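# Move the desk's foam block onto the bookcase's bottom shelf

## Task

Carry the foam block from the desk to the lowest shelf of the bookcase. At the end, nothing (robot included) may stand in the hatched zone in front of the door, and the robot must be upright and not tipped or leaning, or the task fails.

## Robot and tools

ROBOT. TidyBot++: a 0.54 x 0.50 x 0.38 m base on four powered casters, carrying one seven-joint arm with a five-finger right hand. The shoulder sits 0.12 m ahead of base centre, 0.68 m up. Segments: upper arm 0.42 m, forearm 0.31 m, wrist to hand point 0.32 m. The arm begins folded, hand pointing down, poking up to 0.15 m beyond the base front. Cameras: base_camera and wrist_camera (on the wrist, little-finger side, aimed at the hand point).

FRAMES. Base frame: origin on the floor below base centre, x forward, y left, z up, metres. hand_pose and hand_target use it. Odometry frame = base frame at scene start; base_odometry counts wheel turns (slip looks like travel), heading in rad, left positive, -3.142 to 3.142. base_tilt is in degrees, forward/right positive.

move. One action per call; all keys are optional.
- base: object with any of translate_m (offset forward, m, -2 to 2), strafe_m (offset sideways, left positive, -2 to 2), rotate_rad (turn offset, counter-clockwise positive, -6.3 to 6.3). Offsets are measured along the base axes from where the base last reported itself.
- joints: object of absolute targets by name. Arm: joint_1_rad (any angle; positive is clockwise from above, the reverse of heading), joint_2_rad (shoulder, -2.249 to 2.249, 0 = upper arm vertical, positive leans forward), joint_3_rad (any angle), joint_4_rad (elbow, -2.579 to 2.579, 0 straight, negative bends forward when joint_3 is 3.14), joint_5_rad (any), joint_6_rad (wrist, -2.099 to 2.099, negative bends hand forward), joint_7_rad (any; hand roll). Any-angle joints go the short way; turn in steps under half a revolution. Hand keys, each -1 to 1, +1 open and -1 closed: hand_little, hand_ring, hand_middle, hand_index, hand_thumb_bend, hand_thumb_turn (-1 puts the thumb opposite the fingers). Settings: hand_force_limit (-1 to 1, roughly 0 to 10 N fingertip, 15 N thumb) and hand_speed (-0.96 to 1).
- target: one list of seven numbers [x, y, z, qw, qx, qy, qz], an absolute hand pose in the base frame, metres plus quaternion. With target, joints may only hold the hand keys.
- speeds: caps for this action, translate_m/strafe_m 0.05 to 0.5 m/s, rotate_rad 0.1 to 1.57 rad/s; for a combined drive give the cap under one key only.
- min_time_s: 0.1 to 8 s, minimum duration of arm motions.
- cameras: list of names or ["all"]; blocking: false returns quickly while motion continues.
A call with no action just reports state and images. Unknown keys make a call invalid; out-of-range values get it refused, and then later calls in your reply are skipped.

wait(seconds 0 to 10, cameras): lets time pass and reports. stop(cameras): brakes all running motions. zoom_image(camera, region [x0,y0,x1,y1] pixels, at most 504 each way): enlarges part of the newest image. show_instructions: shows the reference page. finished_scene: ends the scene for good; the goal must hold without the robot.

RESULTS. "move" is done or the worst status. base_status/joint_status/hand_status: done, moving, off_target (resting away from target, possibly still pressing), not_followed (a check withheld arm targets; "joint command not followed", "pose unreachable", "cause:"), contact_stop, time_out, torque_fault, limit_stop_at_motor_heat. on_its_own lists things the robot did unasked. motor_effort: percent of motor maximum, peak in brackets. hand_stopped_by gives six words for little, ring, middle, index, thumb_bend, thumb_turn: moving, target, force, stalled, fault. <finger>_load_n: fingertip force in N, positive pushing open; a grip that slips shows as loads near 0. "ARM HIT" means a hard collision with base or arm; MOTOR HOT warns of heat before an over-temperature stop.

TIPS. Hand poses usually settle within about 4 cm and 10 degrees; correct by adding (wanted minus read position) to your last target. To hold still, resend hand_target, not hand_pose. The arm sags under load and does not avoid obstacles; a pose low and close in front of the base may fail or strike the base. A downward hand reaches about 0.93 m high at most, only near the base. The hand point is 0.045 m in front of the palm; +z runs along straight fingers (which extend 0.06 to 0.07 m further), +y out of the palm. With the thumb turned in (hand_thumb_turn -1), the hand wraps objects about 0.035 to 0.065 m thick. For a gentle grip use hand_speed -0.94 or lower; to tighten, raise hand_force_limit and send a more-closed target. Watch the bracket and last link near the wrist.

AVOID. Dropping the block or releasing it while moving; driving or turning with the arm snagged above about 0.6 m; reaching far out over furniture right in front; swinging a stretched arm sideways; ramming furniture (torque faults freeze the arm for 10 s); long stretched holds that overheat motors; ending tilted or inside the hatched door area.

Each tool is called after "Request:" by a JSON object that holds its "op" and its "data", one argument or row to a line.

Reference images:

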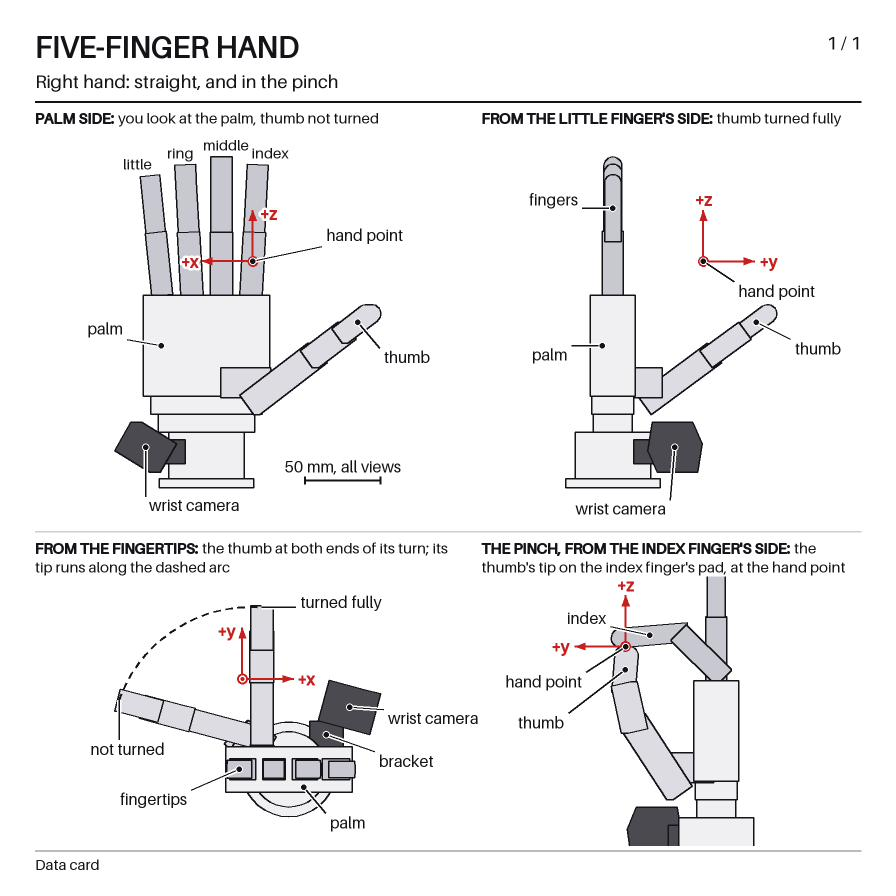

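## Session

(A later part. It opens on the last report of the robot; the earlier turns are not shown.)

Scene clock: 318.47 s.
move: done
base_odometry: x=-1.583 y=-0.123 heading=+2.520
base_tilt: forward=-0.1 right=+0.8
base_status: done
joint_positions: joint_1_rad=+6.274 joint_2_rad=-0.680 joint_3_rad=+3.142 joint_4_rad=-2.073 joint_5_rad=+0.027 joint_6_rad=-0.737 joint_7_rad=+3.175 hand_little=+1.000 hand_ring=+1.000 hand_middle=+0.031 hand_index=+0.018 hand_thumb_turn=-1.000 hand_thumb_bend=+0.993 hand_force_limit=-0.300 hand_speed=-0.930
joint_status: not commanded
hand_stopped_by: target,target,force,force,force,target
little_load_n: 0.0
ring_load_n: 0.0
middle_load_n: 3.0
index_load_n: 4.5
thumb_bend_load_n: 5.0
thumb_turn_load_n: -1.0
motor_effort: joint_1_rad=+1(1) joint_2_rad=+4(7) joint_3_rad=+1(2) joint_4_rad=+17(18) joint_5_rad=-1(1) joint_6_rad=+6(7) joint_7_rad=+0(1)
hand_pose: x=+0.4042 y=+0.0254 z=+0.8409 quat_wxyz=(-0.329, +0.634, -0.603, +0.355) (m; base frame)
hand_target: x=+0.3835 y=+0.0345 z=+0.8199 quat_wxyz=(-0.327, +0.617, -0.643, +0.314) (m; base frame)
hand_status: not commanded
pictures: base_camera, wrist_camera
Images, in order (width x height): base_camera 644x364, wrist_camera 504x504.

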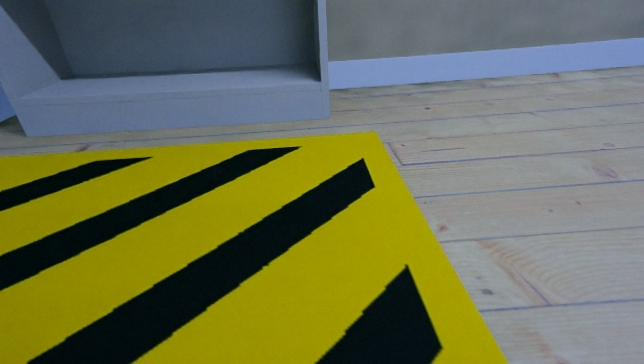

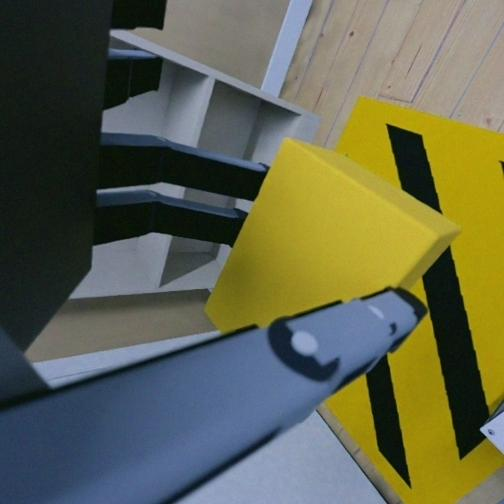

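Request:
{"op": "move", "data": {
  "base": {"strafe_m":0.26},
  "cameras": ["base_camera"]
}}

Request:
{"op": "move", "data": {
  "base": {"translate_m":0.2},
  "cameras": ["base_camera"]
}}

Scene clock: 334.90 s.
move: done
base_odometry: x=-1.735 y=-0.335 heading=+2.519
base_tilt: forward=-0.1 right=+0.8
base_status: done
joint_positions: joint_1_rad=+6.274 joint_2_rad=-0.680 joint_3_rad=+3.140 joint_4_rad=-2.073 joint_5_rad=+0.027 joint_6_rad=-0.737 joint_7_rad=+3.175 hand_little=+1.000 hand_ring=+1.000 hand_middle=+0.031 hand_index=+0.018 hand_thumb_turn=-1.000 hand_thumb_bend=+0.993 hand_force_limit=-0.300 hand_speed=-0.930
joint_status: not commanded
hand_stopped_by: target,target,force,force,force,target
little_load_n: 0.0
ring_load_n: 0.0
middle_load_n: 2.5
index_load_n: 4.5
thumb_bend_load_n: 5.0
thumb_turn_load_n: -1.0
motor_effort: joint_1_rad=+1(1) joint_2_rad=+4(5) joint_3_rad=+1(3) joint_4_rad=+16(18) joint_5_rad=+0(2) joint_6_rad=+6(6) joint_7_rad=+0(1)
hand_pose: x=+0.4041 y=+0.0262 z=+0.8409 quat_wxyz=(-0.329, +0.635, -0.602, +0.355) (m; base frame)
hand_target: x=+0.3835 y=+0.0345 z=+0.8199 quat_wxyz=(-0.327, +0.617, -0.643, +0.314) (m; base frame)
hand_status: not commanded
pictures: base_camera
Images, in order (width x height): base_camera 644x364.

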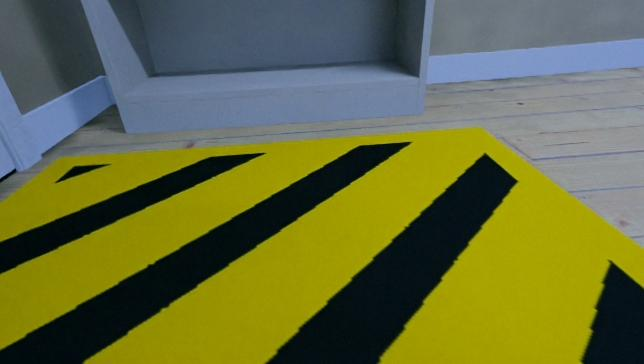

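Scene clock: 336.43 s.
move: done
base_odometry: x=-1.898 y=-0.218 heading=+2.520
base_tilt: forward=-0.1 right=+0.8
base_status: done
joint_positions: joint_1_rad=+6.274 joint_2_rad=-0.684 joint_3_rad=+3.140 joint_4_rad=-2.073 joint_5_rad=+0.027 joint_6_rad=-0.738 joint_7_rad=+3.175 hand_little=+1.000 hand_ring=+1.000 hand_middle=+0.031 hand_index=+0.018 hand_thumb_turn=-1.000 hand_thumb_bend=+0.993 hand_force_limit=-0.300 hand_speed=-0.930
joint_status: not commanded
hand_stopped_by: target,target,force,force,force,target
little_load_n: 0.0
ring_load_n: 0.0
middle_load_n: 2.5
index_load_n: 4.5
thumb_bend_load_n: 5.0
thumb_turn_load_n: -1.0
motor_effort: joint_1_rad=+1(1) joint_2_rad=+4(8) joint_3_rad=+1(2) joint_4_rad=+16(18) joint_5_rad=-1(1) joint_6_rad=+6(7) joint_7_rad=+0(1)
hand_pose: x=+0.4033 y=+0.0261 z=+0.8418 quat_wxyz=(-0.330, +0.634, -0.601, +0.356) (m; base frame)
hand_target: x=+0.3835 y=+0.0345 z=+0.8199 quat_wxyz=(-0.327, +0.617, -0.643, +0.314) (m; base frame)
hand_status: not commanded
pictures: base_camera
Images, in order (width x height): base_camera 644x364.

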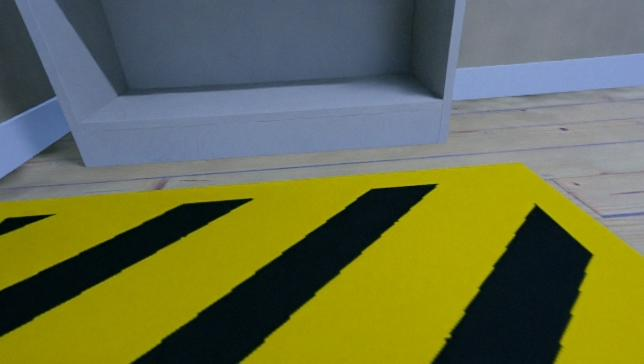

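Request:
{"op": "move", "data": {
  "joints": {"joint_1_rad":0,"joint_2_rad":0.45,"joint_3_rad":3.142,"joint_4_rad":-1.7,"joint_5_rad":0,"joint_6_rad":0.0,"joint_7_rad":3.1},
  "min_time_s": 3,
  "cameras": ["wrist_camera"]
}}

Request:
{"op": "move", "data": {
  "joints": {"joint_1_rad":0,"joint_2_rad":1.213,"joint_3_rad":3.142,"joint_4_rad":-1.543,"joint_5_rad":0,"joint_6_rad":0.522,"joint_7_rad":3.1},
  "min_time_s": 3,
  "cameras": ["all"]
}}

Scene clock: 355.47 s.
move: done
base_odometry: x=-1.898 y=-0.218 heading=+2.520
base_tilt: forward=-0.1 right=+0.8
base_status: not commanded
joint_positions: joint_1_rad=+6.274 joint_2_rad=+0.403 joint_3_rad=+3.140 joint_4_rad=-1.735 joint_5_rad=+0.027 joint_6_rad=-0.080 joint_7_rad=+3.175 hand_little=+1.000 hand_ring=+1.000 hand_middle=+0.031 hand_index=+0.018 hand_thumb_turn=-1.000 hand_thumb_bend=+0.993 hand_force_limit=-0.300 hand_speed=-0.930
joint_status: all done
hand_stopped_by: target,target,force,force,force,target
little_load_n: 0.0
ring_load_n: 0.0
middle_load_n: 2.5
index_load_n: 5.0
thumb_bend_load_n: 4.5
thumb_turn_load_n: -1.0
motor_effort: joint_1_rad=+1(2) joint_2_rad=-24(26) joint_3_rad=+1(2) joint_4_rad=+14(18) joint_5_rad=-1(2) joint_6_rad=+5(7) joint_7_rad=+0(1)
hand_pose: x=+0.7686 y=+0.0346 z=+0.6563 quat_wxyz=(-0.307, +0.654, -0.611, +0.323) (m; base frame)
hand_target: x=+0.8025 y=+0.0344 z=+0.6630 quat_wxyz=(-0.343, +0.609, -0.635, +0.329) (m; base frame)
hand_status: not commanded
pictures: wrist_camera
Images, in order (width x height): wrist_camera 504x504.

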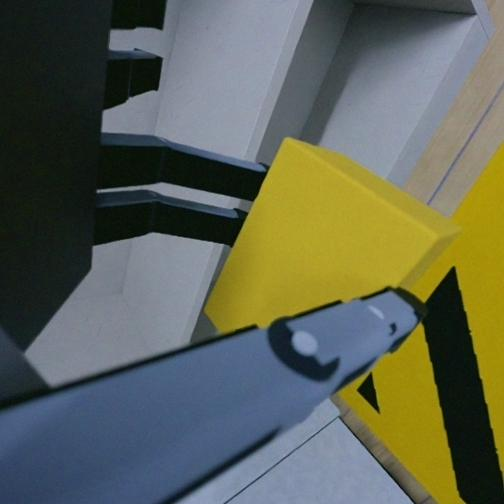

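Scene clock: 359.10 s.
move: done
base_odometry: x=-1.898 y=-0.218 heading=+2.520
base_tilt: forward=-0.1 right=+0.8
base_status: not commanded
joint_positions: joint_1_rad=+6.274 joint_2_rad=+1.153 joint_3_rad=+3.140 joint_4_rad=-1.571 joint_5_rad=+0.027 joint_6_rad=+0.444 joint_7_rad=+3.175 hand_little=+1.000 hand_ring=+1.000 hand_middle=+0.031 hand_index=+0.018 hand_thumb_turn=-1.000 hand_thumb_bend=+0.993 hand_force_limit=-0.300 hand_speed=-0.930
joint_status: all done
hand_stopped_by: target,target,force,force,force,target
little_load_n: 0.0
ring_load_n: 0.0
middle_load_n: 3.0
index_load_n: 5.0
thumb_bend_load_n: 5.0
thumb_turn_load_n: -1.0
motor_effort: joint_1_rad=+1(2) joint_2_rad=-34(37) joint_3_rad=-1(1) joint_4_rad=+8(16) joint_5_rad=-1(2) joint_6_rad=+5(6) joint_7_rad=+0(1)
hand_pose: x=+0.8346 y=+0.0398 z=+0.3089 quat_wxyz=(-0.292, +0.665, -0.619, +0.298) (m; base frame)
hand_target: x=+0.8489 y=+0.0344 z=+0.2932 quat_wxyz=(-0.316, +0.622, -0.649, +0.304) (m; base frame)
hand_status: not commanded
pictures: base_camera, wrist_camera
Images, in order (width x height): base_camera 644x364, wrist_camera 504x504.

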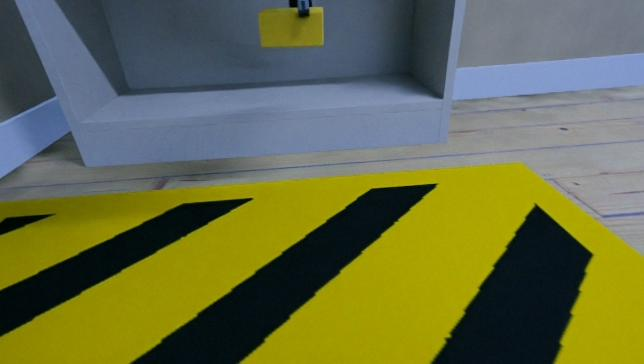

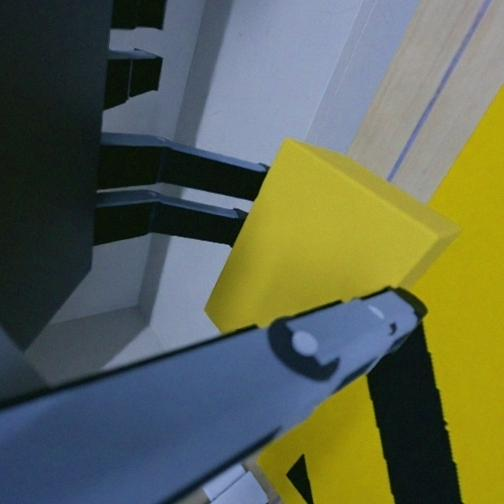

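Request:
{"op": "zoom_image", "data": {
  "camera": "base_camera",
  "region": [40, 0, 500, 180]
}}

Scaled by 1.096.

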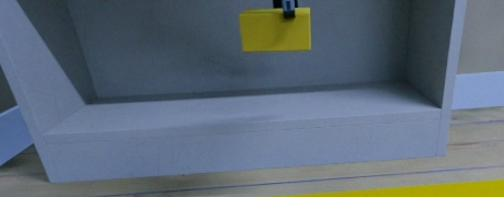

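Request:
{"op": "move", "data": {
  "joints": {"joint_1_rad":0,"joint_2_rad":1.495,"joint_3_rad":3.142,"joint_4_rad":-1.375,"joint_5_rad":0,"joint_6_rad":0.66,"joint_7_rad":3.1},
  "min_time_s": 2.5,
  "cameras": ["base_camera"]
}}

Request:
{"op": "move", "data": {
  "base": {"translate_m":0.25},
  "speeds": {"translate_m":0.2},
  "cameras": ["all"]
}}

Scene clock: 376.73 s.
move: done
base_odometry: x=-1.898 y=-0.218 heading=+2.520
base_tilt: forward=-0.1 right=+0.8
base_status: not commanded
joint_positions: joint_1_rad=+6.274 joint_2_rad=+1.427 joint_3_rad=+3.140 joint_4_rad=-1.403 joint_5_rad=+0.027 joint_6_rad=+0.582 joint_7_rad=+3.175 hand_little=+1.000 hand_ring=+1.000 hand_middle=+0.031 hand_index=+0.018 hand_thumb_turn=-1.000 hand_thumb_bend=+0.993 hand_force_limit=-0.300 hand_speed=-0.930
joint_status: all done
hand_stopped_by: target,target,force,force,force,target
little_load_n: 0.0
ring_load_n: 0.0
middle_load_n: 2.5
index_load_n: 4.5
thumb_bend_load_n: 4.5
thumb_turn_load_n: -1.0
motor_effort: joint_1_rad=+1(2) joint_2_rad=-35(37) joint_3_rad=-1(2) joint_4_rad=+7(9) joint_5_rad=-1(2) joint_6_rad=+6(6) joint_7_rad=+0(1)
hand_pose: x=+0.8437 y=+0.0410 z=+0.1936 quat_wxyz=(-0.304, +0.660, -0.615, +0.308) (m; base frame)
hand_target: x=+0.8463 y=+0.0344 z=+0.1714 quat_wxyz=(-0.324, +0.619, -0.645, +0.311) (m; base frame)
hand_status: not commanded
pictures: base_camera
Images, in order (width x height): base_camera 644x364.

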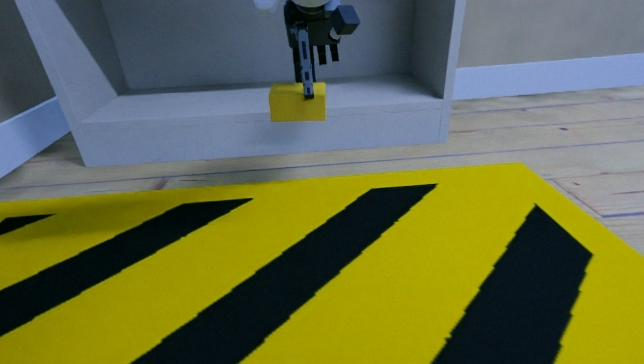

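Scene clock: 378.70 s.
move: done
base_odometry: x=-2.101 y=-0.073 heading=+2.520
base_tilt: forward=-0.1 right=+0.8
base_status: done
joint_positions: joint_1_rad=+6.274 joint_2_rad=+1.428 joint_3_rad=+3.140 joint_4_rad=-1.394 joint_5_rad=+0.027 joint_6_rad=+0.586 joint_7_rad=+3.175 hand_little=+1.000 hand_ring=+1.000 hand_middle=+0.031 hand_index=+0.018 hand_thumb_turn=-1.000 hand_thumb_bend=+0.993 hand_force_limit=-0.300 hand_speed=-0.930
joint_status: not commanded
hand_stopped_by: target,target,force,force,force,target
little_load_n: 0.0
ring_load_n: 0.0
middle_load_n: 2.5
index_load_n: 4.5
thumb_bend_load_n: 5.0
thumb_turn_load_n: -1.0
motor_effort: joint_1_rad=+1(3) joint_2_rad=-36(37) joint_3_rad=+0(1) joint_4_rad=+7(8) joint_5_rad=+0(1) joint_6_rad=+5(6) joint_7_rad=+0(1)
hand_pose: x=+0.8484 y=+0.0408 z=+0.1958 quat_wxyz=(-0.307, +0.658, -0.613, +0.311) (m; base frame)
hand_target: x=+0.8463 y=+0.0344 z=+0.1714 quat_wxyz=(-0.324, +0.619, -0.645, +0.311) (m; base frame)
hand_status: not commanded
pictures: base_camera, wrist_camera
Images, in order (width x height): base_camera 644x364, wrist_camera 504x504.

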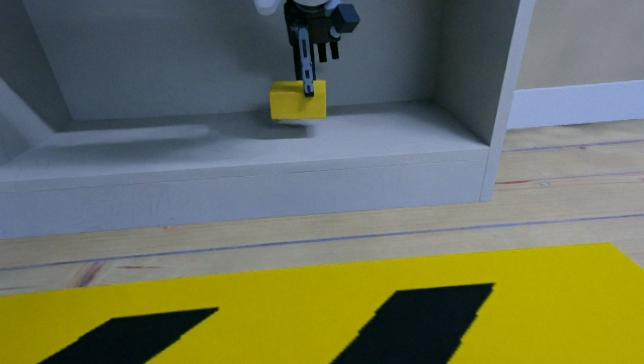

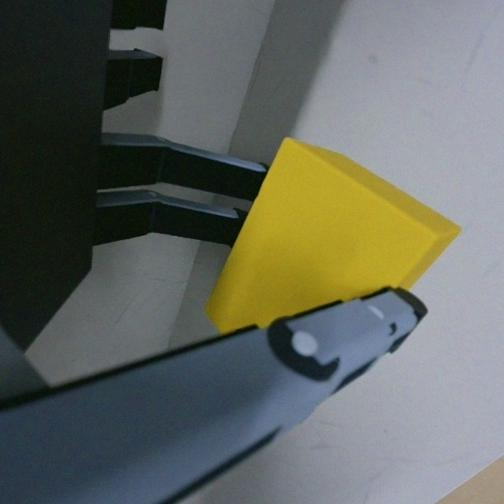

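Request:
{"op": "move", "data": {
  "base": {"translate_m":0.12},
  "speeds": {"translate_m":0.15},
  "cameras": ["all"]
}}

Scene clock: 385.23 s.
move: done
base_odometry: x=-2.198 y=-0.004 heading=+2.521
base_tilt: forward=-0.1 right=+0.8
base_status: done
joint_positions: joint_1_rad=+6.280 joint_2_rad=+1.496 joint_3_rad=+3.139 joint_4_rad=-1.471 joint_5_rad=+0.014 joint_6_rad=+0.643 joint_7_rad=+3.166 hand_little=+1.000 hand_ring=+1.000 hand_middle=+0.031 hand_index=+0.018 hand_thumb_turn=-1.000 hand_thumb_bend=+0.994 hand_force_limit=-0.300 hand_speed=-0.930
joint_status: not commanded
hand_stopped_by: target,target,force,force,force,target
little_load_n: 0.0
ring_load_n: 0.0
middle_load_n: 5.0
index_load_n: 4.5
thumb_bend_load_n: 6.5
thumb_turn_load_n: 1.0
motor_effort: joint_1_rad=-1(4) joint_2_rad=-41(47) joint_3_rad=-1(2) joint_4_rad=+20(27) joint_5_rad=+2(3) joint_6_rad=+3(18) joint_7_rad=+1(1)
hand_pose: x=+0.7859 y=+0.0362 z=+0.1388 quat_wxyz=(-0.280, +0.662, -0.635, +0.282) (m; base frame)
hand_target: x=+0.8463 y=+0.0344 z=+0.1714 quat_wxyz=(-0.324, +0.619, -0.645, +0.311) (m; base frame)
hand_status: not commanded
pictures: base_camera, wrist_camera
Images, in order (width x height): base_camera 644x364, wrist_camera 504x504.

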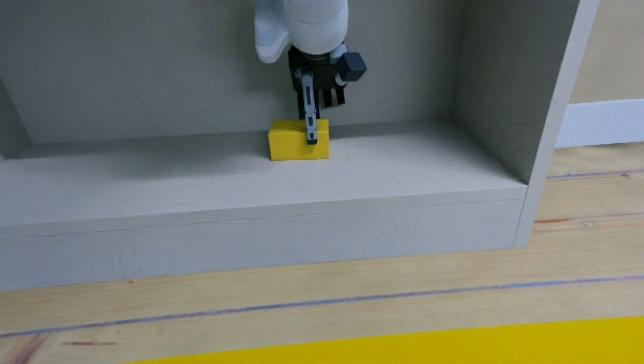

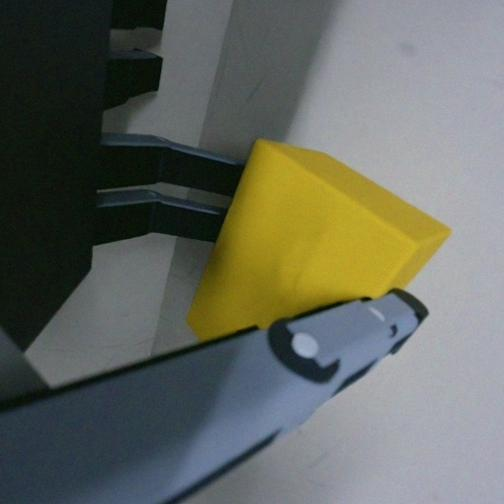

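Request:
{"op": "move", "data": {
  "base": {"translate_m":-0.08},
  "speeds": {"translate_m":0.15},
  "cameras": ["all"]
}}

Scene clock: 395.93 s.
move: done
base_odometry: x=-2.133 y=-0.050 heading=+2.520
base_tilt: forward=-0.1 right=+0.8
base_status: done
joint_positions: joint_1_rad=+6.280 joint_2_rad=+1.484 joint_3_rad=+3.139 joint_4_rad=-1.388 joint_5_rad=+0.014 joint_6_rad=+0.635 joint_7_rad=+3.166 hand_little=+1.000 hand_ring=+1.000 hand_middle=+0.032 hand_index=+0.018 hand_thumb_turn=-1.000 hand_thumb_bend=+0.994 hand_force_limit=-0.300 hand_speed=-0.930
joint_status: not commanded
hand_stopped_by: target,target,force,force,force,target
little_load_n: 0.0
ring_load_n: 0.0
middle_load_n: 9.0
index_load_n: 7.5
thumb_bend_load_n: 5.5
thumb_turn_load_n: -0.5
motor_effort: joint_1_rad=+1(3) joint_2_rad=-35(55) joint_3_rad=+0(1) joint_4_rad=+7(21) joint_5_rad=-1(2) joint_6_rad=+6(15) joint_7_rad=+0(1)
hand_pose: x=+0.8374 y=+0.0362 z=+0.1688 quat_wxyz=(-0.308, +0.649, -0.622, +0.311) (m; base frame)
hand_target: x=+0.8463 y=+0.0344 z=+0.1714 quat_wxyz=(-0.324, +0.619, -0.645, +0.311) (m; base frame)
hand_status: not commanded
pictures: base_camera, wrist_camera
Images, in order (width x height): base_camera 644x364, wrist_camera 504x504.

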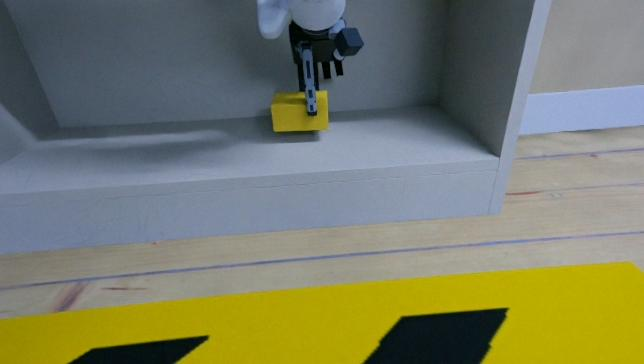

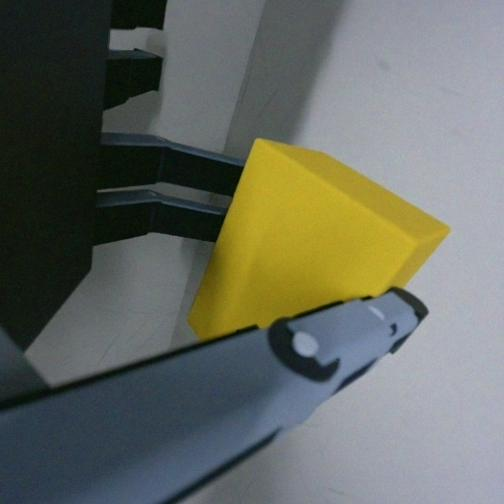

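Request:
{"op": "move", "data": {
  "joints": {"joint_1_rad":0,"joint_2_rad":1.555,"joint_3_rad":3.142,"joint_4_rad":-1.325,"joint_5_rad":0,"joint_6_rad":0.66,"joint_7_rad":3.1},
  "min_time_s": 2,
  "cameras": ["all"]
}}

Scene clock: 402.80 s.
move: done
base_odometry: x=-2.133 y=-0.050 heading=+2.520
base_tilt: forward=-0.1 right=+0.8
base_status: not commanded
joint_positions: joint_1_rad=+6.280 joint_2_rad=+1.484 joint_3_rad=+3.139 joint_4_rad=-1.353 joint_5_rad=+0.014 joint_6_rad=+0.635 joint_7_rad=+3.166 hand_little=+1.000 hand_ring=+1.000 hand_middle=+0.032 hand_index=+0.018 hand_thumb_turn=-1.000 hand_thumb_bend=+0.994 hand_force_limit=-0.300 hand_speed=-0.930
joint_status: all done
hand_stopped_by: target,target,force,force,force,target
little_load_n: 0.0
ring_load_n: 0.0
middle_load_n: 9.0
index_load_n: 7.5
thumb_bend_load_n: 5.5
thumb_turn_load_n: -0.5
motor_effort: joint_1_rad=+1(2) joint_2_rad=-36(37) joint_3_rad=+0(1) joint_4_rad=+6(9) joint_5_rad=+0(2) joint_6_rad=+6(7) joint_7_rad=+0(1)
hand_pose: x=+0.8560 y=+0.0363 z=+0.1793 quat_wxyz=(-0.318, +0.644, -0.617, +0.322) (m; base frame)
hand_target: x=+0.8420 y=+0.0344 z=+0.1432 quat_wxyz=(-0.321, +0.620, -0.646, +0.308) (m; base frame)
hand_status: not commanded
pictures: base_camera, wrist_camera
Images, in order (width x height): base_camera 644x364, wrist_camera 504x504.

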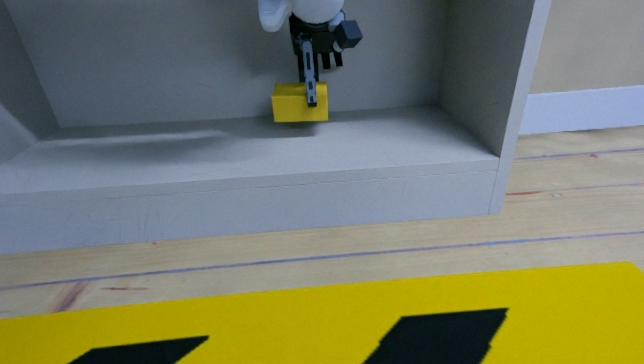

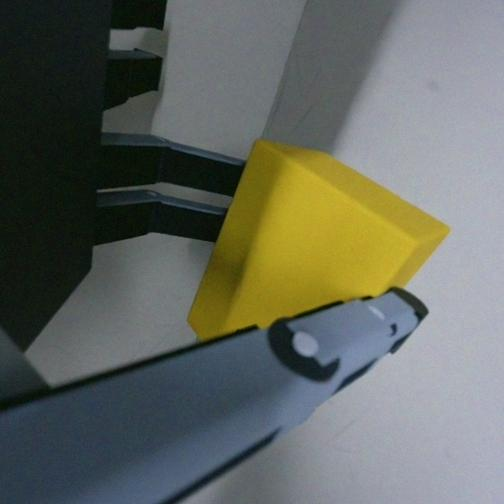

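Request:
{"op": "move", "data": {
  "joints": {"joint_1_rad":0,"joint_2_rad":1.60,"joint_3_rad":3.142,"joint_4_rad":-1.325,"joint_5_rad":0,"joint_6_rad":0.66,"joint_7_rad":3.1},
  "min_time_s": 2,
  "cameras": ["all"]
}}

Scene clock: 407.93 s.
move: done
base_odometry: x=-2.133 y=-0.050 heading=+2.520
base_tilt: forward=-0.1 right=+0.8
base_status: not commanded
joint_positions: joint_1_rad=+6.280 joint_2_rad=+1.528 joint_3_rad=+3.139 joint_4_rad=-1.353 joint_5_rad=+0.014 joint_6_rad=+0.635 joint_7_rad=+3.166 hand_little=+1.000 hand_ring=+1.000 hand_middle=+0.032 hand_index=+0.018 hand_thumb_turn=-1.000 hand_thumb_bend=+0.994 hand_force_limit=-0.300 hand_speed=-0.930
joint_status: all done
hand_stopped_by: target,target,force,force,force,target
little_load_n: 0.0
ring_load_n: 0.0
middle_load_n: 9.0
index_load_n: 7.5
thumb_bend_load_n: 5.5
thumb_turn_load_n: -0.5
motor_effort: joint_1_rad=+1(2) joint_2_rad=-35(37) joint_3_rad=-1(1) joint_4_rad=+6(8) joint_5_rad=-1(2) joint_6_rad=+5(6) joint_7_rad=+0(1)
hand_pose: x=+0.8333 y=+0.0362 z=+0.1473 quat_wxyz=(-0.305, +0.651, -0.624, +0.308) (m; base frame)
hand_target: x=+0.8170 y=+0.0344 z=+0.1112 quat_wxyz=(-0.306, +0.627, -0.653, +0.294) (m; base frame)
hand_status: not commanded
pictures: base_camera, wrist_camera
Images, in order (width x height): base_camera 644x364, wrist_camera 504x504.

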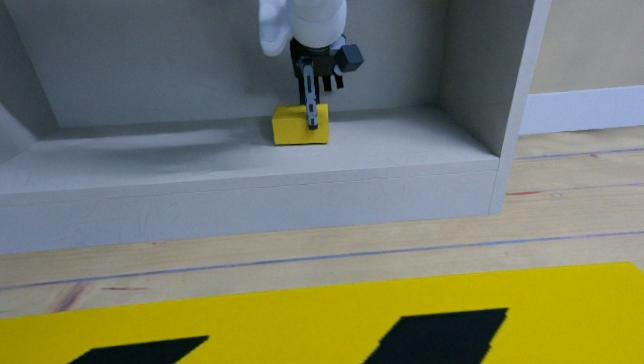

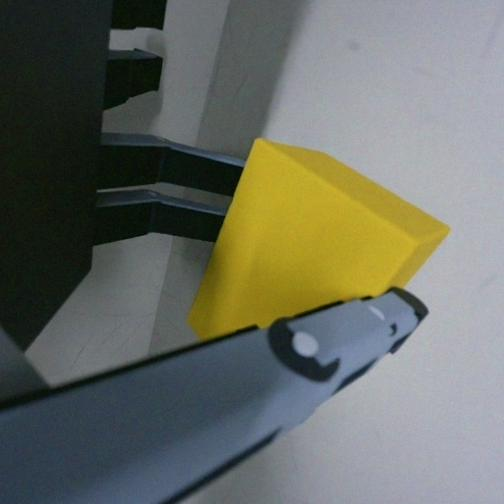

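Request:
{"op": "zoom_image", "data": {
  "camera": "base_camera",
  "region": [220, 60, 400, 200]
}}

Scaled by 2.800.

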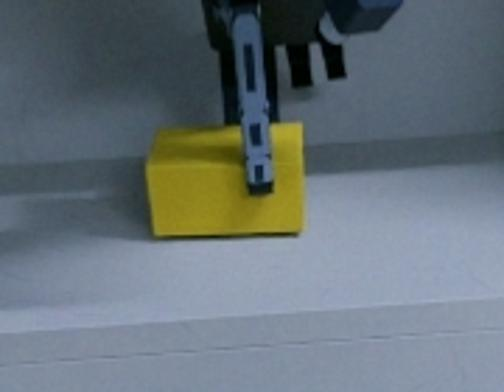

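Request:
{"op": "move", "data": {
  "joints": {"joint_1_rad":0,"joint_2_rad":1.614,"joint_3_rad":3.142,"joint_4_rad":-1.325,"joint_5_rad":0,"joint_6_rad":0.66,"joint_7_rad":3.1},
  "min_time_s": 1.5,
  "cameras": ["base_camera"]
}}

Request:
{"op": "zoom_image", "data": {
  "camera": "base_camera",
  "region": [220, 60, 400, 200]
}}

Scene clock: 414.97 s.
move: done
base_odometry: x=-2.133 y=-0.050 heading=+2.520
base_tilt: forward=-0.1 right=+0.7
base_status: not commanded
joint_positions: joint_1_rad=+6.280 joint_2_rad=+1.535 joint_3_rad=+3.139 joint_4_rad=-1.352 joint_5_rad=+0.014 joint_6_rad=+0.635 joint_7_rad=+3.166 hand_little=+1.000 hand_ring=+1.000 hand_middle=+0.032 hand_index=+0.018 hand_thumb_turn=-1.000 hand_thumb_bend=+0.994 hand_force_limit=-0.300 hand_speed=-0.930
joint_status: all done
hand_stopped_by: target,target,force,force,force,target
little_load_n: 0.0
ring_load_n: 0.0
middle_load_n: 8.5
index_load_n: 7.5
thumb_bend_load_n: 5.5
thumb_turn_load_n: -0.5
motor_effort: joint_1_rad=+1(2) joint_2_rad=-34(36) joint_3_rad=+0(1) joint_4_rad=+7(8) joint_5_rad=-1(2) joint_6_rad=+5(6) joint_7_rad=+0(1)
hand_pose: x=+0.8300 y=+0.0362 z=+0.1426 quat_wxyz=(-0.303, +0.652, -0.625, +0.306) (m; base frame)
hand_target: x=+0.8090 y=+0.0344 z=+0.1015 quat_wxyz=(-0.302, +0.629, -0.656, +0.290) (m; base frame)
hand_status: not commanded
pictures: base_camera
Images, in order (width x height): base_camera 644x364.

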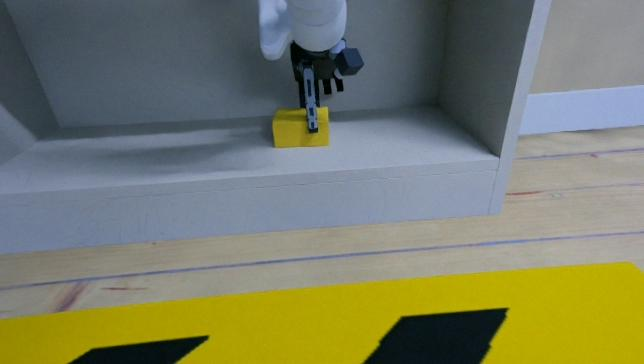

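Scaled by 2.800.

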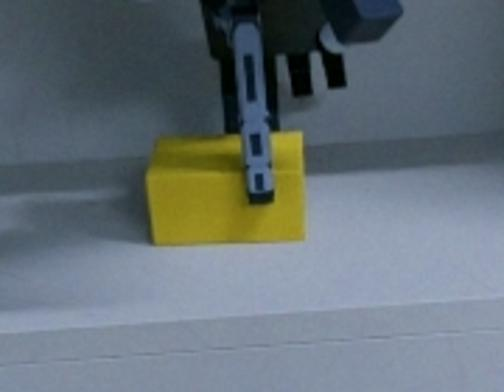

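Request:
{"op": "move", "data": {
  "joints": {"joint_1_rad":0,"joint_2_rad":1.628,"joint_3_rad":3.142,"joint_4_rad":-1.325,"joint_5_rad":0,"joint_6_rad":0.66,"joint_7_rad":3.1},
  "min_time_s": 1.5,
  "cameras": ["base_camera"]
}}

Request:
{"op": "zoom_image", "data": {
  "camera": "base_camera",
  "region": [220, 60, 400, 200]
}}

Scene clock: 418.83 s.
move: done
base_odometry: x=-2.133 y=-0.050 heading=+2.520
base_tilt: forward=-0.1 right=+0.8
base_status: not commanded
joint_positions: joint_1_rad=+6.280 joint_2_rad=+1.536 joint_3_rad=+3.139 joint_4_rad=-1.351 joint_5_rad=+0.014 joint_6_rad=+0.635 joint_7_rad=+3.166 hand_little=+1.000 hand_ring=+1.000 hand_middle=+0.032 hand_index=+0.018 hand_thumb_turn=-1.000 hand_thumb_bend=+0.994 hand_force_limit=-0.300 hand_speed=-0.930
joint_status: all done
hand_stopped_by: target,target,force,force,force,target
little_load_n: 0.0
ring_load_n: 0.0
middle_load_n: 8.5
index_load_n: 6.5
thumb_bend_load_n: 5.5
thumb_turn_load_n: -1.5
motor_effort: joint_1_rad=+1(2) joint_2_rad=-31(35) joint_3_rad=+0(2) joint_4_rad=+5(7) joint_5_rad=-1(2) joint_6_rad=+5(6) joint_7_rad=+0(1)
hand_pose: x=+0.8301 y=+0.0362 z=+0.1420 quat_wxyz=(-0.303, +0.652, -0.625, +0.306) (m; base frame)
hand_target: x=+0.8008 y=+0.0344 z=+0.0919 quat_wxyz=(-0.297, +0.631, -0.658, +0.285) (m; base frame)
hand_status: not commanded
pictures: base_camera
Images, in order (width x height): base_camera 644x364.

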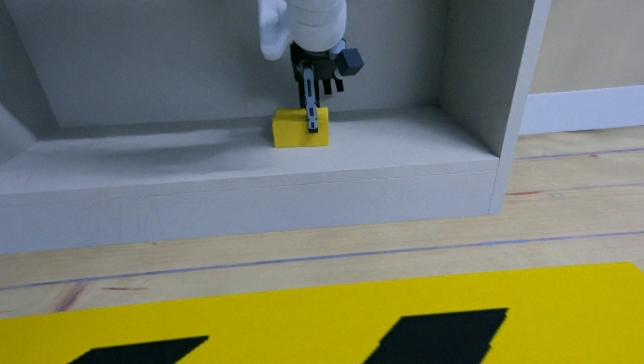

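Scaled by 2.800.

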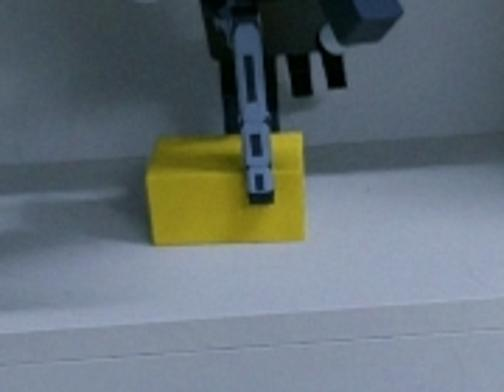

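Request:
{"op": "move", "data": {
  "joints": {"joint_2_rad":1.606}
}}

Request:
{"op": "move", "data": {
  "joints": {"hand_index":0.25,"hand_middle":0.25,"hand_thumb_bend":1.0,"hand_speed":-0.92},
  "cameras": ["all"]
}}

Scene clock: 422.77 s.
move: done
base_odometry: x=-2.133 y=-0.050 heading=+2.520
base_tilt: forward=-0.1 right=+0.8
base_status: not commanded
joint_positions: joint_1_rad=+6.280 joint_2_rad=+1.536 joint_3_rad=+3.139 joint_4_rad=-1.351 joint_5_rad=+0.014 joint_6_rad=+0.635 joint_7_rad=+3.166 hand_little=+1.000 hand_ring=+1.000 hand_middle=+0.032 hand_index=+0.018 hand_thumb_turn=-1.000 hand_thumb_bend=+0.994 hand_force_limit=-0.300 hand_speed=-0.930
joint_status: all done
hand_stopped_by: target,target,force,force,force,target
little_load_n: 0.0
ring_load_n: 0.0
middle_load_n: 8.0
index_load_n: 7.0
thumb_bend_load_n: 5.5
thumb_turn_load_n: -1.0
motor_effort: joint_1_rad=+1(1) joint_2_rad=-32(32) joint_3_rad=-1(1) joint_4_rad=+6(7) joint_5_rad=-1(1) joint_6_rad=+4(5) joint_7_rad=+0(1)
hand_pose: x=+0.8301 y=+0.0362 z=+0.1420 quat_wxyz=(-0.303, +0.652, -0.625, +0.306) (m; base frame)
hand_target: x=+0.8136 y=+0.0344 z=+0.1070 quat_wxyz=(-0.304, +0.628, -0.654, +0.292) (m; base frame)
hand_status: not commanded
pictures: none

Scene clock: 424.30 s.
move: done
base_odometry: x=-2.133 y=-0.050 heading=+2.520
base_tilt: forward=+0.0 right=+0.8
base_status: not commanded
joint_positions: joint_1_rad=+6.280 joint_2_rad=+1.542 joint_3_rad=+3.139 joint_4_rad=-1.350 joint_5_rad=+0.014 joint_6_rad=+0.635 joint_7_rad=+3.166 hand_little=+1.000 hand_ring=+1.000 hand_middle=+0.250 hand_index=+0.250 hand_thumb_turn=-1.000 hand_thumb_bend=+1.000 hand_force_limit=-0.300 hand_speed=-0.920
joint_status: all done
hand_stopped_by: target,target,target,target,target,target
little_load_n: 0.0
ring_load_n: 0.0
middle_load_n: 0.0
index_load_n: 0.0
thumb_bend_load_n: 0.0
thumb_turn_load_n: 0.0
motor_effort: joint_1_rad=+1(1) joint_2_rad=-36(36) joint_3_rad=+0(1) joint_4_rad=+6(7) joint_5_rad=-1(1) joint_6_rad=+5(6) joint_7_rad=+0(1)
hand_pose: x=+0.8274 y=+0.0362 z=+0.1383 quat_wxyz=(-0.301, +0.652, -0.625, +0.304) (m; base frame)
hand_target: x=+0.8136 y=+0.0344 z=+0.1070 quat_wxyz=(-0.304, +0.628, -0.654, +0.292) (m; base frame)
hand_status: not commanded
pictures: base_camera, wrist_camera
Images, in order (width x height): base_camera 644x364, wrist_camera 504x504.

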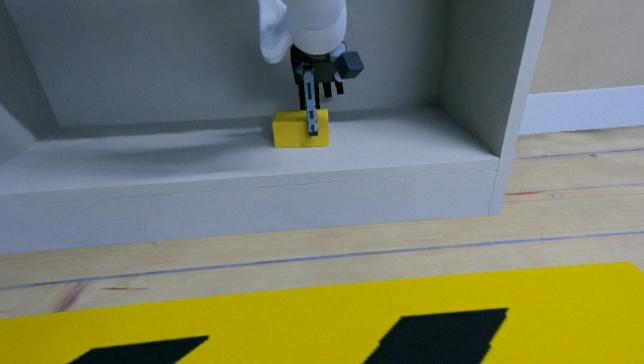

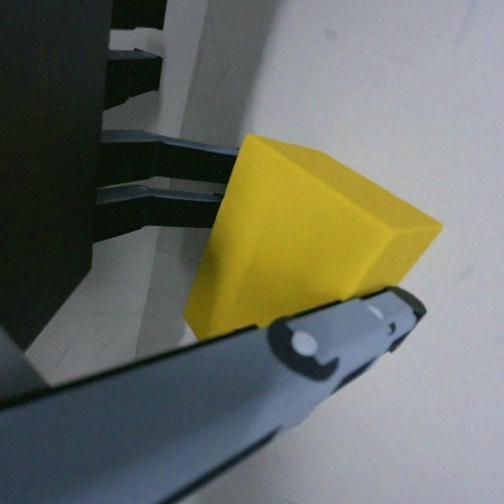

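Request:
{"op": "move", "data": {
  "joints": {"hand_index":1.0,"hand_middle":1.0,"hand_speed":-0.8}
}}

Request:
{"op": "move", "data": {
  "joints": {"joint_1_rad":0,"joint_2_rad":1.49,"joint_3_rad":3.142,"joint_4_rad":-1.465,"joint_5_rad":0,"joint_6_rad":0.66,"joint_7_rad":3.1},
  "min_time_s": 3,
  "cameras": ["all"]
}}

Scene clock: 435.93 s.
move: done
base_odometry: x=-2.133 y=-0.050 heading=+2.520
base_tilt: forward=-0.1 right=+0.8
base_status: not commanded
joint_positions: joint_1_rad=+6.280 joint_2_rad=+1.542 joint_3_rad=+3.139 joint_4_rad=-1.350 joint_5_rad=+0.014 joint_6_rad=+0.635 joint_7_rad=+3.166 hand_little=+1.000 hand_ring=+1.000 hand_middle=+1.000 hand_index=+1.000 hand_thumb_turn=-1.000 hand_thumb_bend=+1.000 hand_force_limit=-0.300 hand_speed=-0.800
joint_status: all done
hand_stopped_by: target,target,target,target,target,target
little_load_n: 0.0
ring_load_n: 0.0
middle_load_n: 0.0
index_load_n: 0.0
thumb_bend_load_n: 0.0
thumb_turn_load_n: 0.0
motor_effort: joint_1_rad=+1(1) joint_2_rad=-35(35) joint_3_rad=+0(1) joint_4_rad=+6(7) joint_5_rad=-1(1) joint_6_rad=+5(6) joint_7_rad=+0(1)
hand_pose: x=+0.8274 y=+0.0362 z=+0.1383 quat_wxyz=(-0.301, +0.652, -0.625, +0.304) (m; base frame)
hand_target: x=+0.8136 y=+0.0344 z=+0.1070 quat_wxyz=(-0.304, +0.628, -0.654, +0.292) (m; base frame)
hand_status: not commanded
pictures: none

Scene clock: 439.20 s.
move: done
base_odometry: x=-2.133 y=-0.050 heading=+2.520
base_tilt: forward=-0.1 right=+0.8
base_status: not commanded
joint_positions: joint_1_rad=+6.280 joint_2_rad=+1.527 joint_3_rad=+3.139 joint_4_rad=-1.441 joint_5_rad=+0.014 joint_6_rad=+0.635 joint_7_rad=+3.166 hand_little=+1.000 hand_ring=+1.000 hand_middle=+1.000 hand_index=+1.000 hand_thumb_turn=-1.000 hand_thumb_bend=+1.000 hand_force_limit=-0.300 hand_speed=-0.800
joint_status: all done
hand_stopped_by: target,target,target,target,target,target
little_load_n: 0.0
ring_load_n: 0.0
middle_load_n: 0.0
index_load_n: 0.0
thumb_bend_load_n: 0.0
thumb_turn_load_n: 0.0
motor_effort: joint_1_rad=+1(2) joint_2_rad=-34(36) joint_3_rad=-1(1) joint_4_rad=+5(8) joint_5_rad=-1(2) joint_6_rad=+5(6) joint_7_rad=+0(1)
hand_pose: x=+0.7842 y=+0.0361 z=+0.1244 quat_wxyz=(-0.277, +0.663, -0.636, +0.279) (m; base frame)
hand_target: x=+0.7989 y=+0.0344 z=+0.1494 quat_wxyz=(-0.296, +0.631, -0.658, +0.284) (m; base frame)
hand_status: not commanded
pictures: base_camera, wrist_camera
Images, in order (width x height): base_camera 644x364, wrist_camera 504x504.

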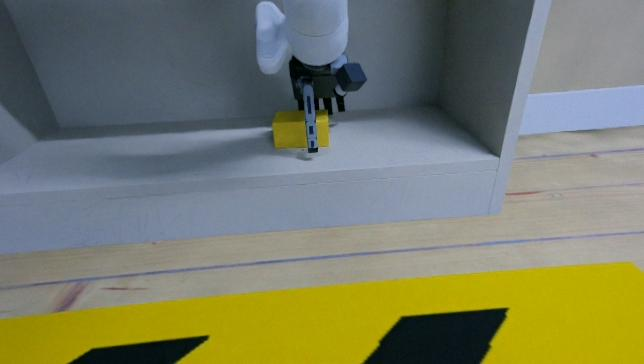

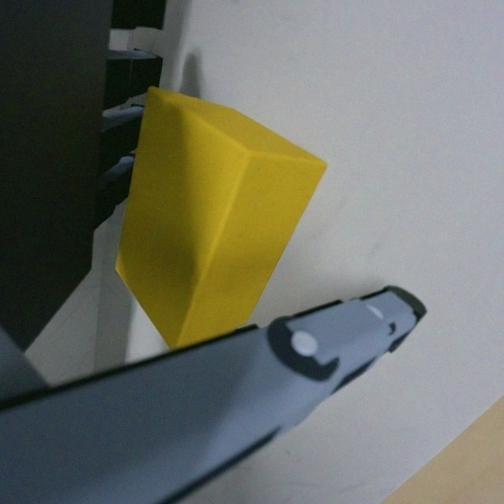

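Request:
{"op": "move", "data": {
  "joints": {"joint_2_rad":1.455},
  "min_time_s": 1
}}

Request:
{"op": "move", "data": {
  "joints": {"joint_2_rad":1.30,"joint_4_rad":-1.61},
  "min_time_s": 3,
  "cameras": ["all"]
}}

Scene clock: 444.97 s.
move: done
base_odometry: x=-2.133 y=-0.050 heading=+2.520
base_tilt: forward=+0.0 right=+0.8
base_status: not commanded
joint_positions: joint_1_rad=+6.280 joint_2_rad=+1.491 joint_3_rad=+3.139 joint_4_rad=-1.442 joint_5_rad=+0.014 joint_6_rad=+0.635 joint_7_rad=+3.166 hand_little=+1.000 hand_ring=+1.000 hand_middle=+1.000 hand_index=+1.000 hand_thumb_turn=-1.000 hand_thumb_bend=+1.000 hand_force_limit=-0.300 hand_speed=-0.800
joint_status: all done
hand_stopped_by: target,target,target,target,target,target
little_load_n: 0.0
ring_load_n: 0.0
middle_load_n: 0.0
index_load_n: 0.0
thumb_bend_load_n: 0.0
thumb_turn_load_n: 0.0
motor_effort: joint_1_rad=+1(1) joint_2_rad=-34(35) joint_3_rad=-1(1) joint_4_rad=+4(7) joint_5_rad=-1(1) joint_6_rad=+5(5) joint_7_rad=+0(1)
hand_pose: x=+0.8034 y=+0.0362 z=+0.1486 quat_wxyz=(-0.288, +0.658, -0.631, +0.291) (m; base frame)
hand_target: x=+0.8172 y=+0.0344 z=+0.1735 quat_wxyz=(-0.308, +0.626, -0.653, +0.295) (m; base frame)
hand_status: not commanded
pictures: none

Scene clock: 448.23 s.
move: done
base_odometry: x=-2.133 y=-0.050 heading=+2.520
base_tilt: forward=+0.0 right=+0.8
base_status: not commanded
joint_positions: joint_1_rad=+6.280 joint_2_rad=+1.336 joint_3_rad=+3.139 joint_4_rad=-1.586 joint_5_rad=+0.014 joint_6_rad=+0.635 joint_7_rad=+3.166 hand_little=+1.000 hand_ring=+1.000 hand_middle=+1.000 hand_index=+1.000 hand_thumb_turn=-1.000 hand_thumb_bend=+1.000 hand_force_limit=-0.300 hand_speed=-0.800
joint_status: all done
hand_stopped_by: target,target,target,target,target,target
little_load_n: 0.0
ring_load_n: 0.0
middle_load_n: 0.0
index_load_n: 0.0
thumb_bend_load_n: 0.0
thumb_turn_load_n: 0.0
motor_effort: joint_1_rad=+1(1) joint_2_rad=-33(35) joint_3_rad=+0(1) joint_4_rad=+5(7) joint_5_rad=-1(1) joint_6_rad=+5(5) joint_7_rad=+0(1)
hand_pose: x=+0.7992 y=+0.0362 z=+0.2156 quat_wxyz=(-0.292, +0.657, -0.630, +0.295) (m; base frame)
hand_target: x=+0.8102 y=+0.0344 z=+0.2403 quat_wxyz=(-0.311, +0.625, -0.651, +0.299) (m; base frame)
hand_status: not commanded
pictures: base_camera, wrist_camera
Images, in order (width x height): base_camera 644x364, wrist_camera 504x504.

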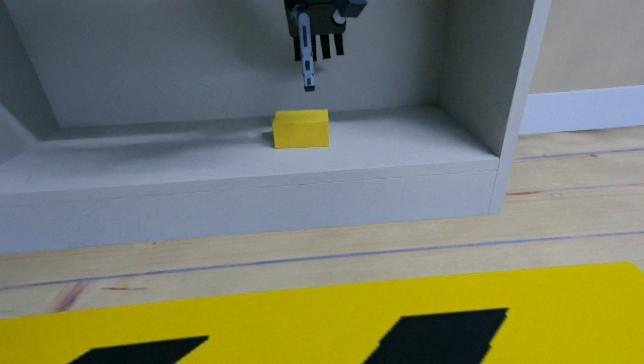

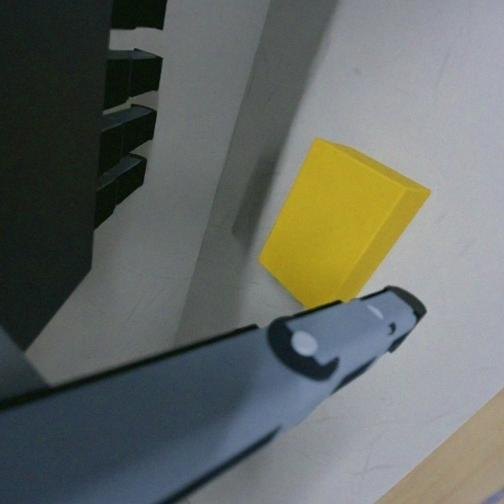

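Request:
{"op": "move", "data": {
  "base": {"translate_m":-0.5},
  "speeds": {"translate_m":0.3},
  "cameras": ["base_camera"]
}}

Request:
{"op": "move", "data": {
  "joints": {"joint_1_rad":0,"joint_2_rad":0.45,"joint_3_rad":3.142,"joint_4_rad":-1.75,"joint_5_rad":0,"joint_6_rad":-0.1,"joint_7_rad":3.1},
  "min_time_s": 2
}}

Request:
{"op": "move", "data": {
  "base": {"translate_m":-0.85},
  "joints": {"joint_1_rad":0,"joint_2_rad":-0.7,"joint_3_rad":3.142,"joint_4_rad":-2.1,"joint_5_rad":0,"joint_6_rad":-0.8,"joint_7_rad":3.1},
  "min_time_s": 2,
  "cameras": ["all"]
}}

Scene clock: 459.30 s.
move: done
base_odometry: x=-1.727 y=-0.341 heading=+2.520
base_tilt: forward=-0.1 right=+0.8
base_status: done
joint_positions: joint_1_rad=+6.280 joint_2_rad=+1.332 joint_3_rad=+3.140 joint_4_rad=-1.595 joint_5_rad=+0.014 joint_6_rad=+0.635 joint_7_rad=+3.166 hand_little=+1.000 hand_ring=+1.000 hand_middle=+1.000 hand_index=+1.000 hand_thumb_turn=-1.000 hand_thumb_bend=+1.000 hand_force_limit=-0.300 hand_speed=-0.800
joint_status: not commanded
hand_stopped_by: target,target,target,target,target,target
little_load_n: 0.0
ring_load_n: 0.0
middle_load_n: 0.0
index_load_n: 0.0
thumb_bend_load_n: 0.0
thumb_turn_load_n: 0.0
motor_effort: joint_1_rad=+1(3) joint_2_rad=-33(34) joint_3_rad=-1(2) joint_4_rad=+6(8) joint_5_rad=-1(1) joint_6_rad=+5(6) joint_7_rad=+0(1)
hand_pose: x=+0.7961 y=+0.0357 z=+0.2158 quat_wxyz=(-0.290, +0.658, -0.630, +0.293) (m; base frame)
hand_target: x=+0.8102 y=+0.0344 z=+0.2403 quat_wxyz=(-0.311, +0.625, -0.651, +0.299) (m; base frame)
hand_status: not commanded
pictures: base_camera
Images, in order (width x height): base_camera 644x364.

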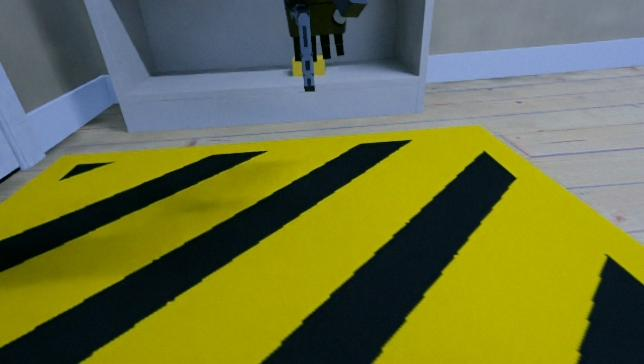

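Scene clock: 461.90 s.
move: done
base_odometry: x=-1.727 y=-0.341 heading=+2.520
base_tilt: forward=+0.0 right=+0.8
base_status: not commanded
joint_positions: joint_1_rad=+6.280 joint_2_rad=+0.473 joint_3_rad=+3.140 joint_4_rad=-1.721 joint_5_rad=+0.014 joint_6_rad=-0.031 joint_7_rad=+3.166 hand_little=+1.000 hand_ring=+1.000 hand_middle=+1.000 hand_index=+1.000 hand_thumb_turn=-1.000 hand_thumb_bend=+1.000 hand_force_limit=-0.300 hand_speed=-0.800
joint_status: all done
hand_stopped_by: target,target,target,target,target,target
little_load_n: 0.0
ring_load_n: 0.0
middle_load_n: 0.0
index_load_n: 0.0
thumb_bend_load_n: 0.0
thumb_turn_load_n: 0.0
motor_effort: joint_1_rad=+1(2) joint_2_rad=-25(37) joint_3_rad=+0(2) joint_4_rad=+14(15) joint_5_rad=-1(2) joint_6_rad=+6(7) joint_7_rad=+0(1)
hand_pose: x=+0.7838 y=+0.0327 z=+0.6279 quat_wxyz=(-0.307, +0.648, -0.621, +0.318) (m; base frame)
hand_target: x=+0.7571 y=+0.0344 z=+0.6172 quat_wxyz=(-0.295, +0.632, -0.659, +0.283) (m; base frame)
hand_status: not commanded
pictures: none

Scene clock: 464.67 s.
move: done
base_odometry: x=-1.035 y=-0.837 heading=+2.520
base_tilt: forward=-0.1 right=+0.8
base_status: done
joint_positions: joint_1_rad=+6.280 joint_2_rad=-0.684 joint_3_rad=+3.140 joint_4_rad=-2.069 joint_5_rad=+0.014 joint_6_rad=-0.731 joint_7_rad=+3.166 hand_little=+1.000 hand_ring=+1.000 hand_middle=+1.000 hand_index=+1.000 hand_thumb_turn=-1.000 hand_thumb_bend=+1.000 hand_force_limit=-0.300 hand_speed=-0.800
joint_status: all done
hand_stopped_by: target,target,target,target,target,target
little_load_n: 0.0
ring_load_n: 0.0
middle_load_n: 0.0
index_load_n: 0.0
thumb_bend_load_n: 0.5
thumb_turn_load_n: 0.0
motor_effort: joint_1_rad=+1(4) joint_2_rad=+4(29) joint_3_rad=+1(2) joint_4_rad=+17(18) joint_5_rad=-1(2) joint_6_rad=+6(8) joint_7_rad=+0(1)
hand_pose: x=+0.4057 y=+0.0284 z=+0.8463 quat_wxyz=(-0.338, +0.627, -0.605, +0.355) (m; base frame)
hand_target: x=+0.3835 y=+0.0345 z=+0.8199 quat_wxyz=(-0.327, +0.617, -0.643, +0.314) (m; base frame)
hand_status: not commanded
pictures: base_camera, wrist_camera
Images, in order (width x height): base_camera 644x364, wrist_camera 504x504.

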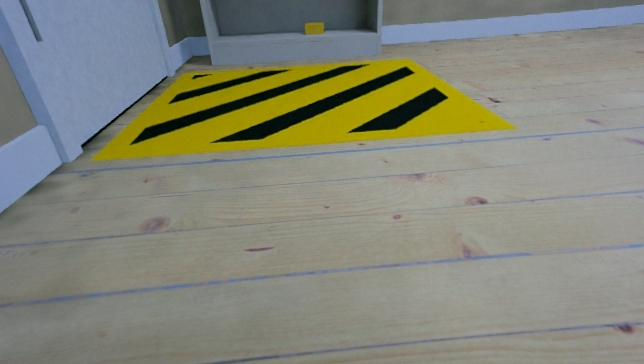

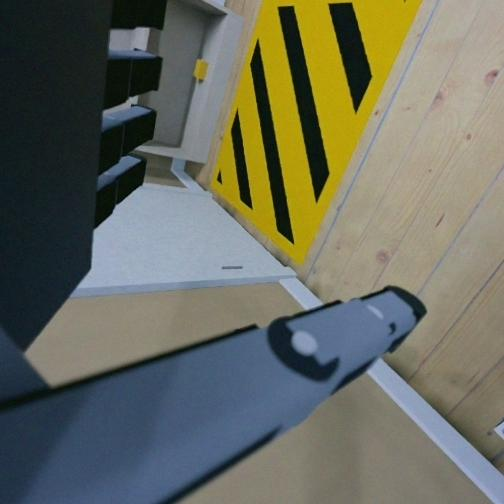

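Request:
{"op": "finished_scene", "data": {

}}

The scene is finished: the task was done.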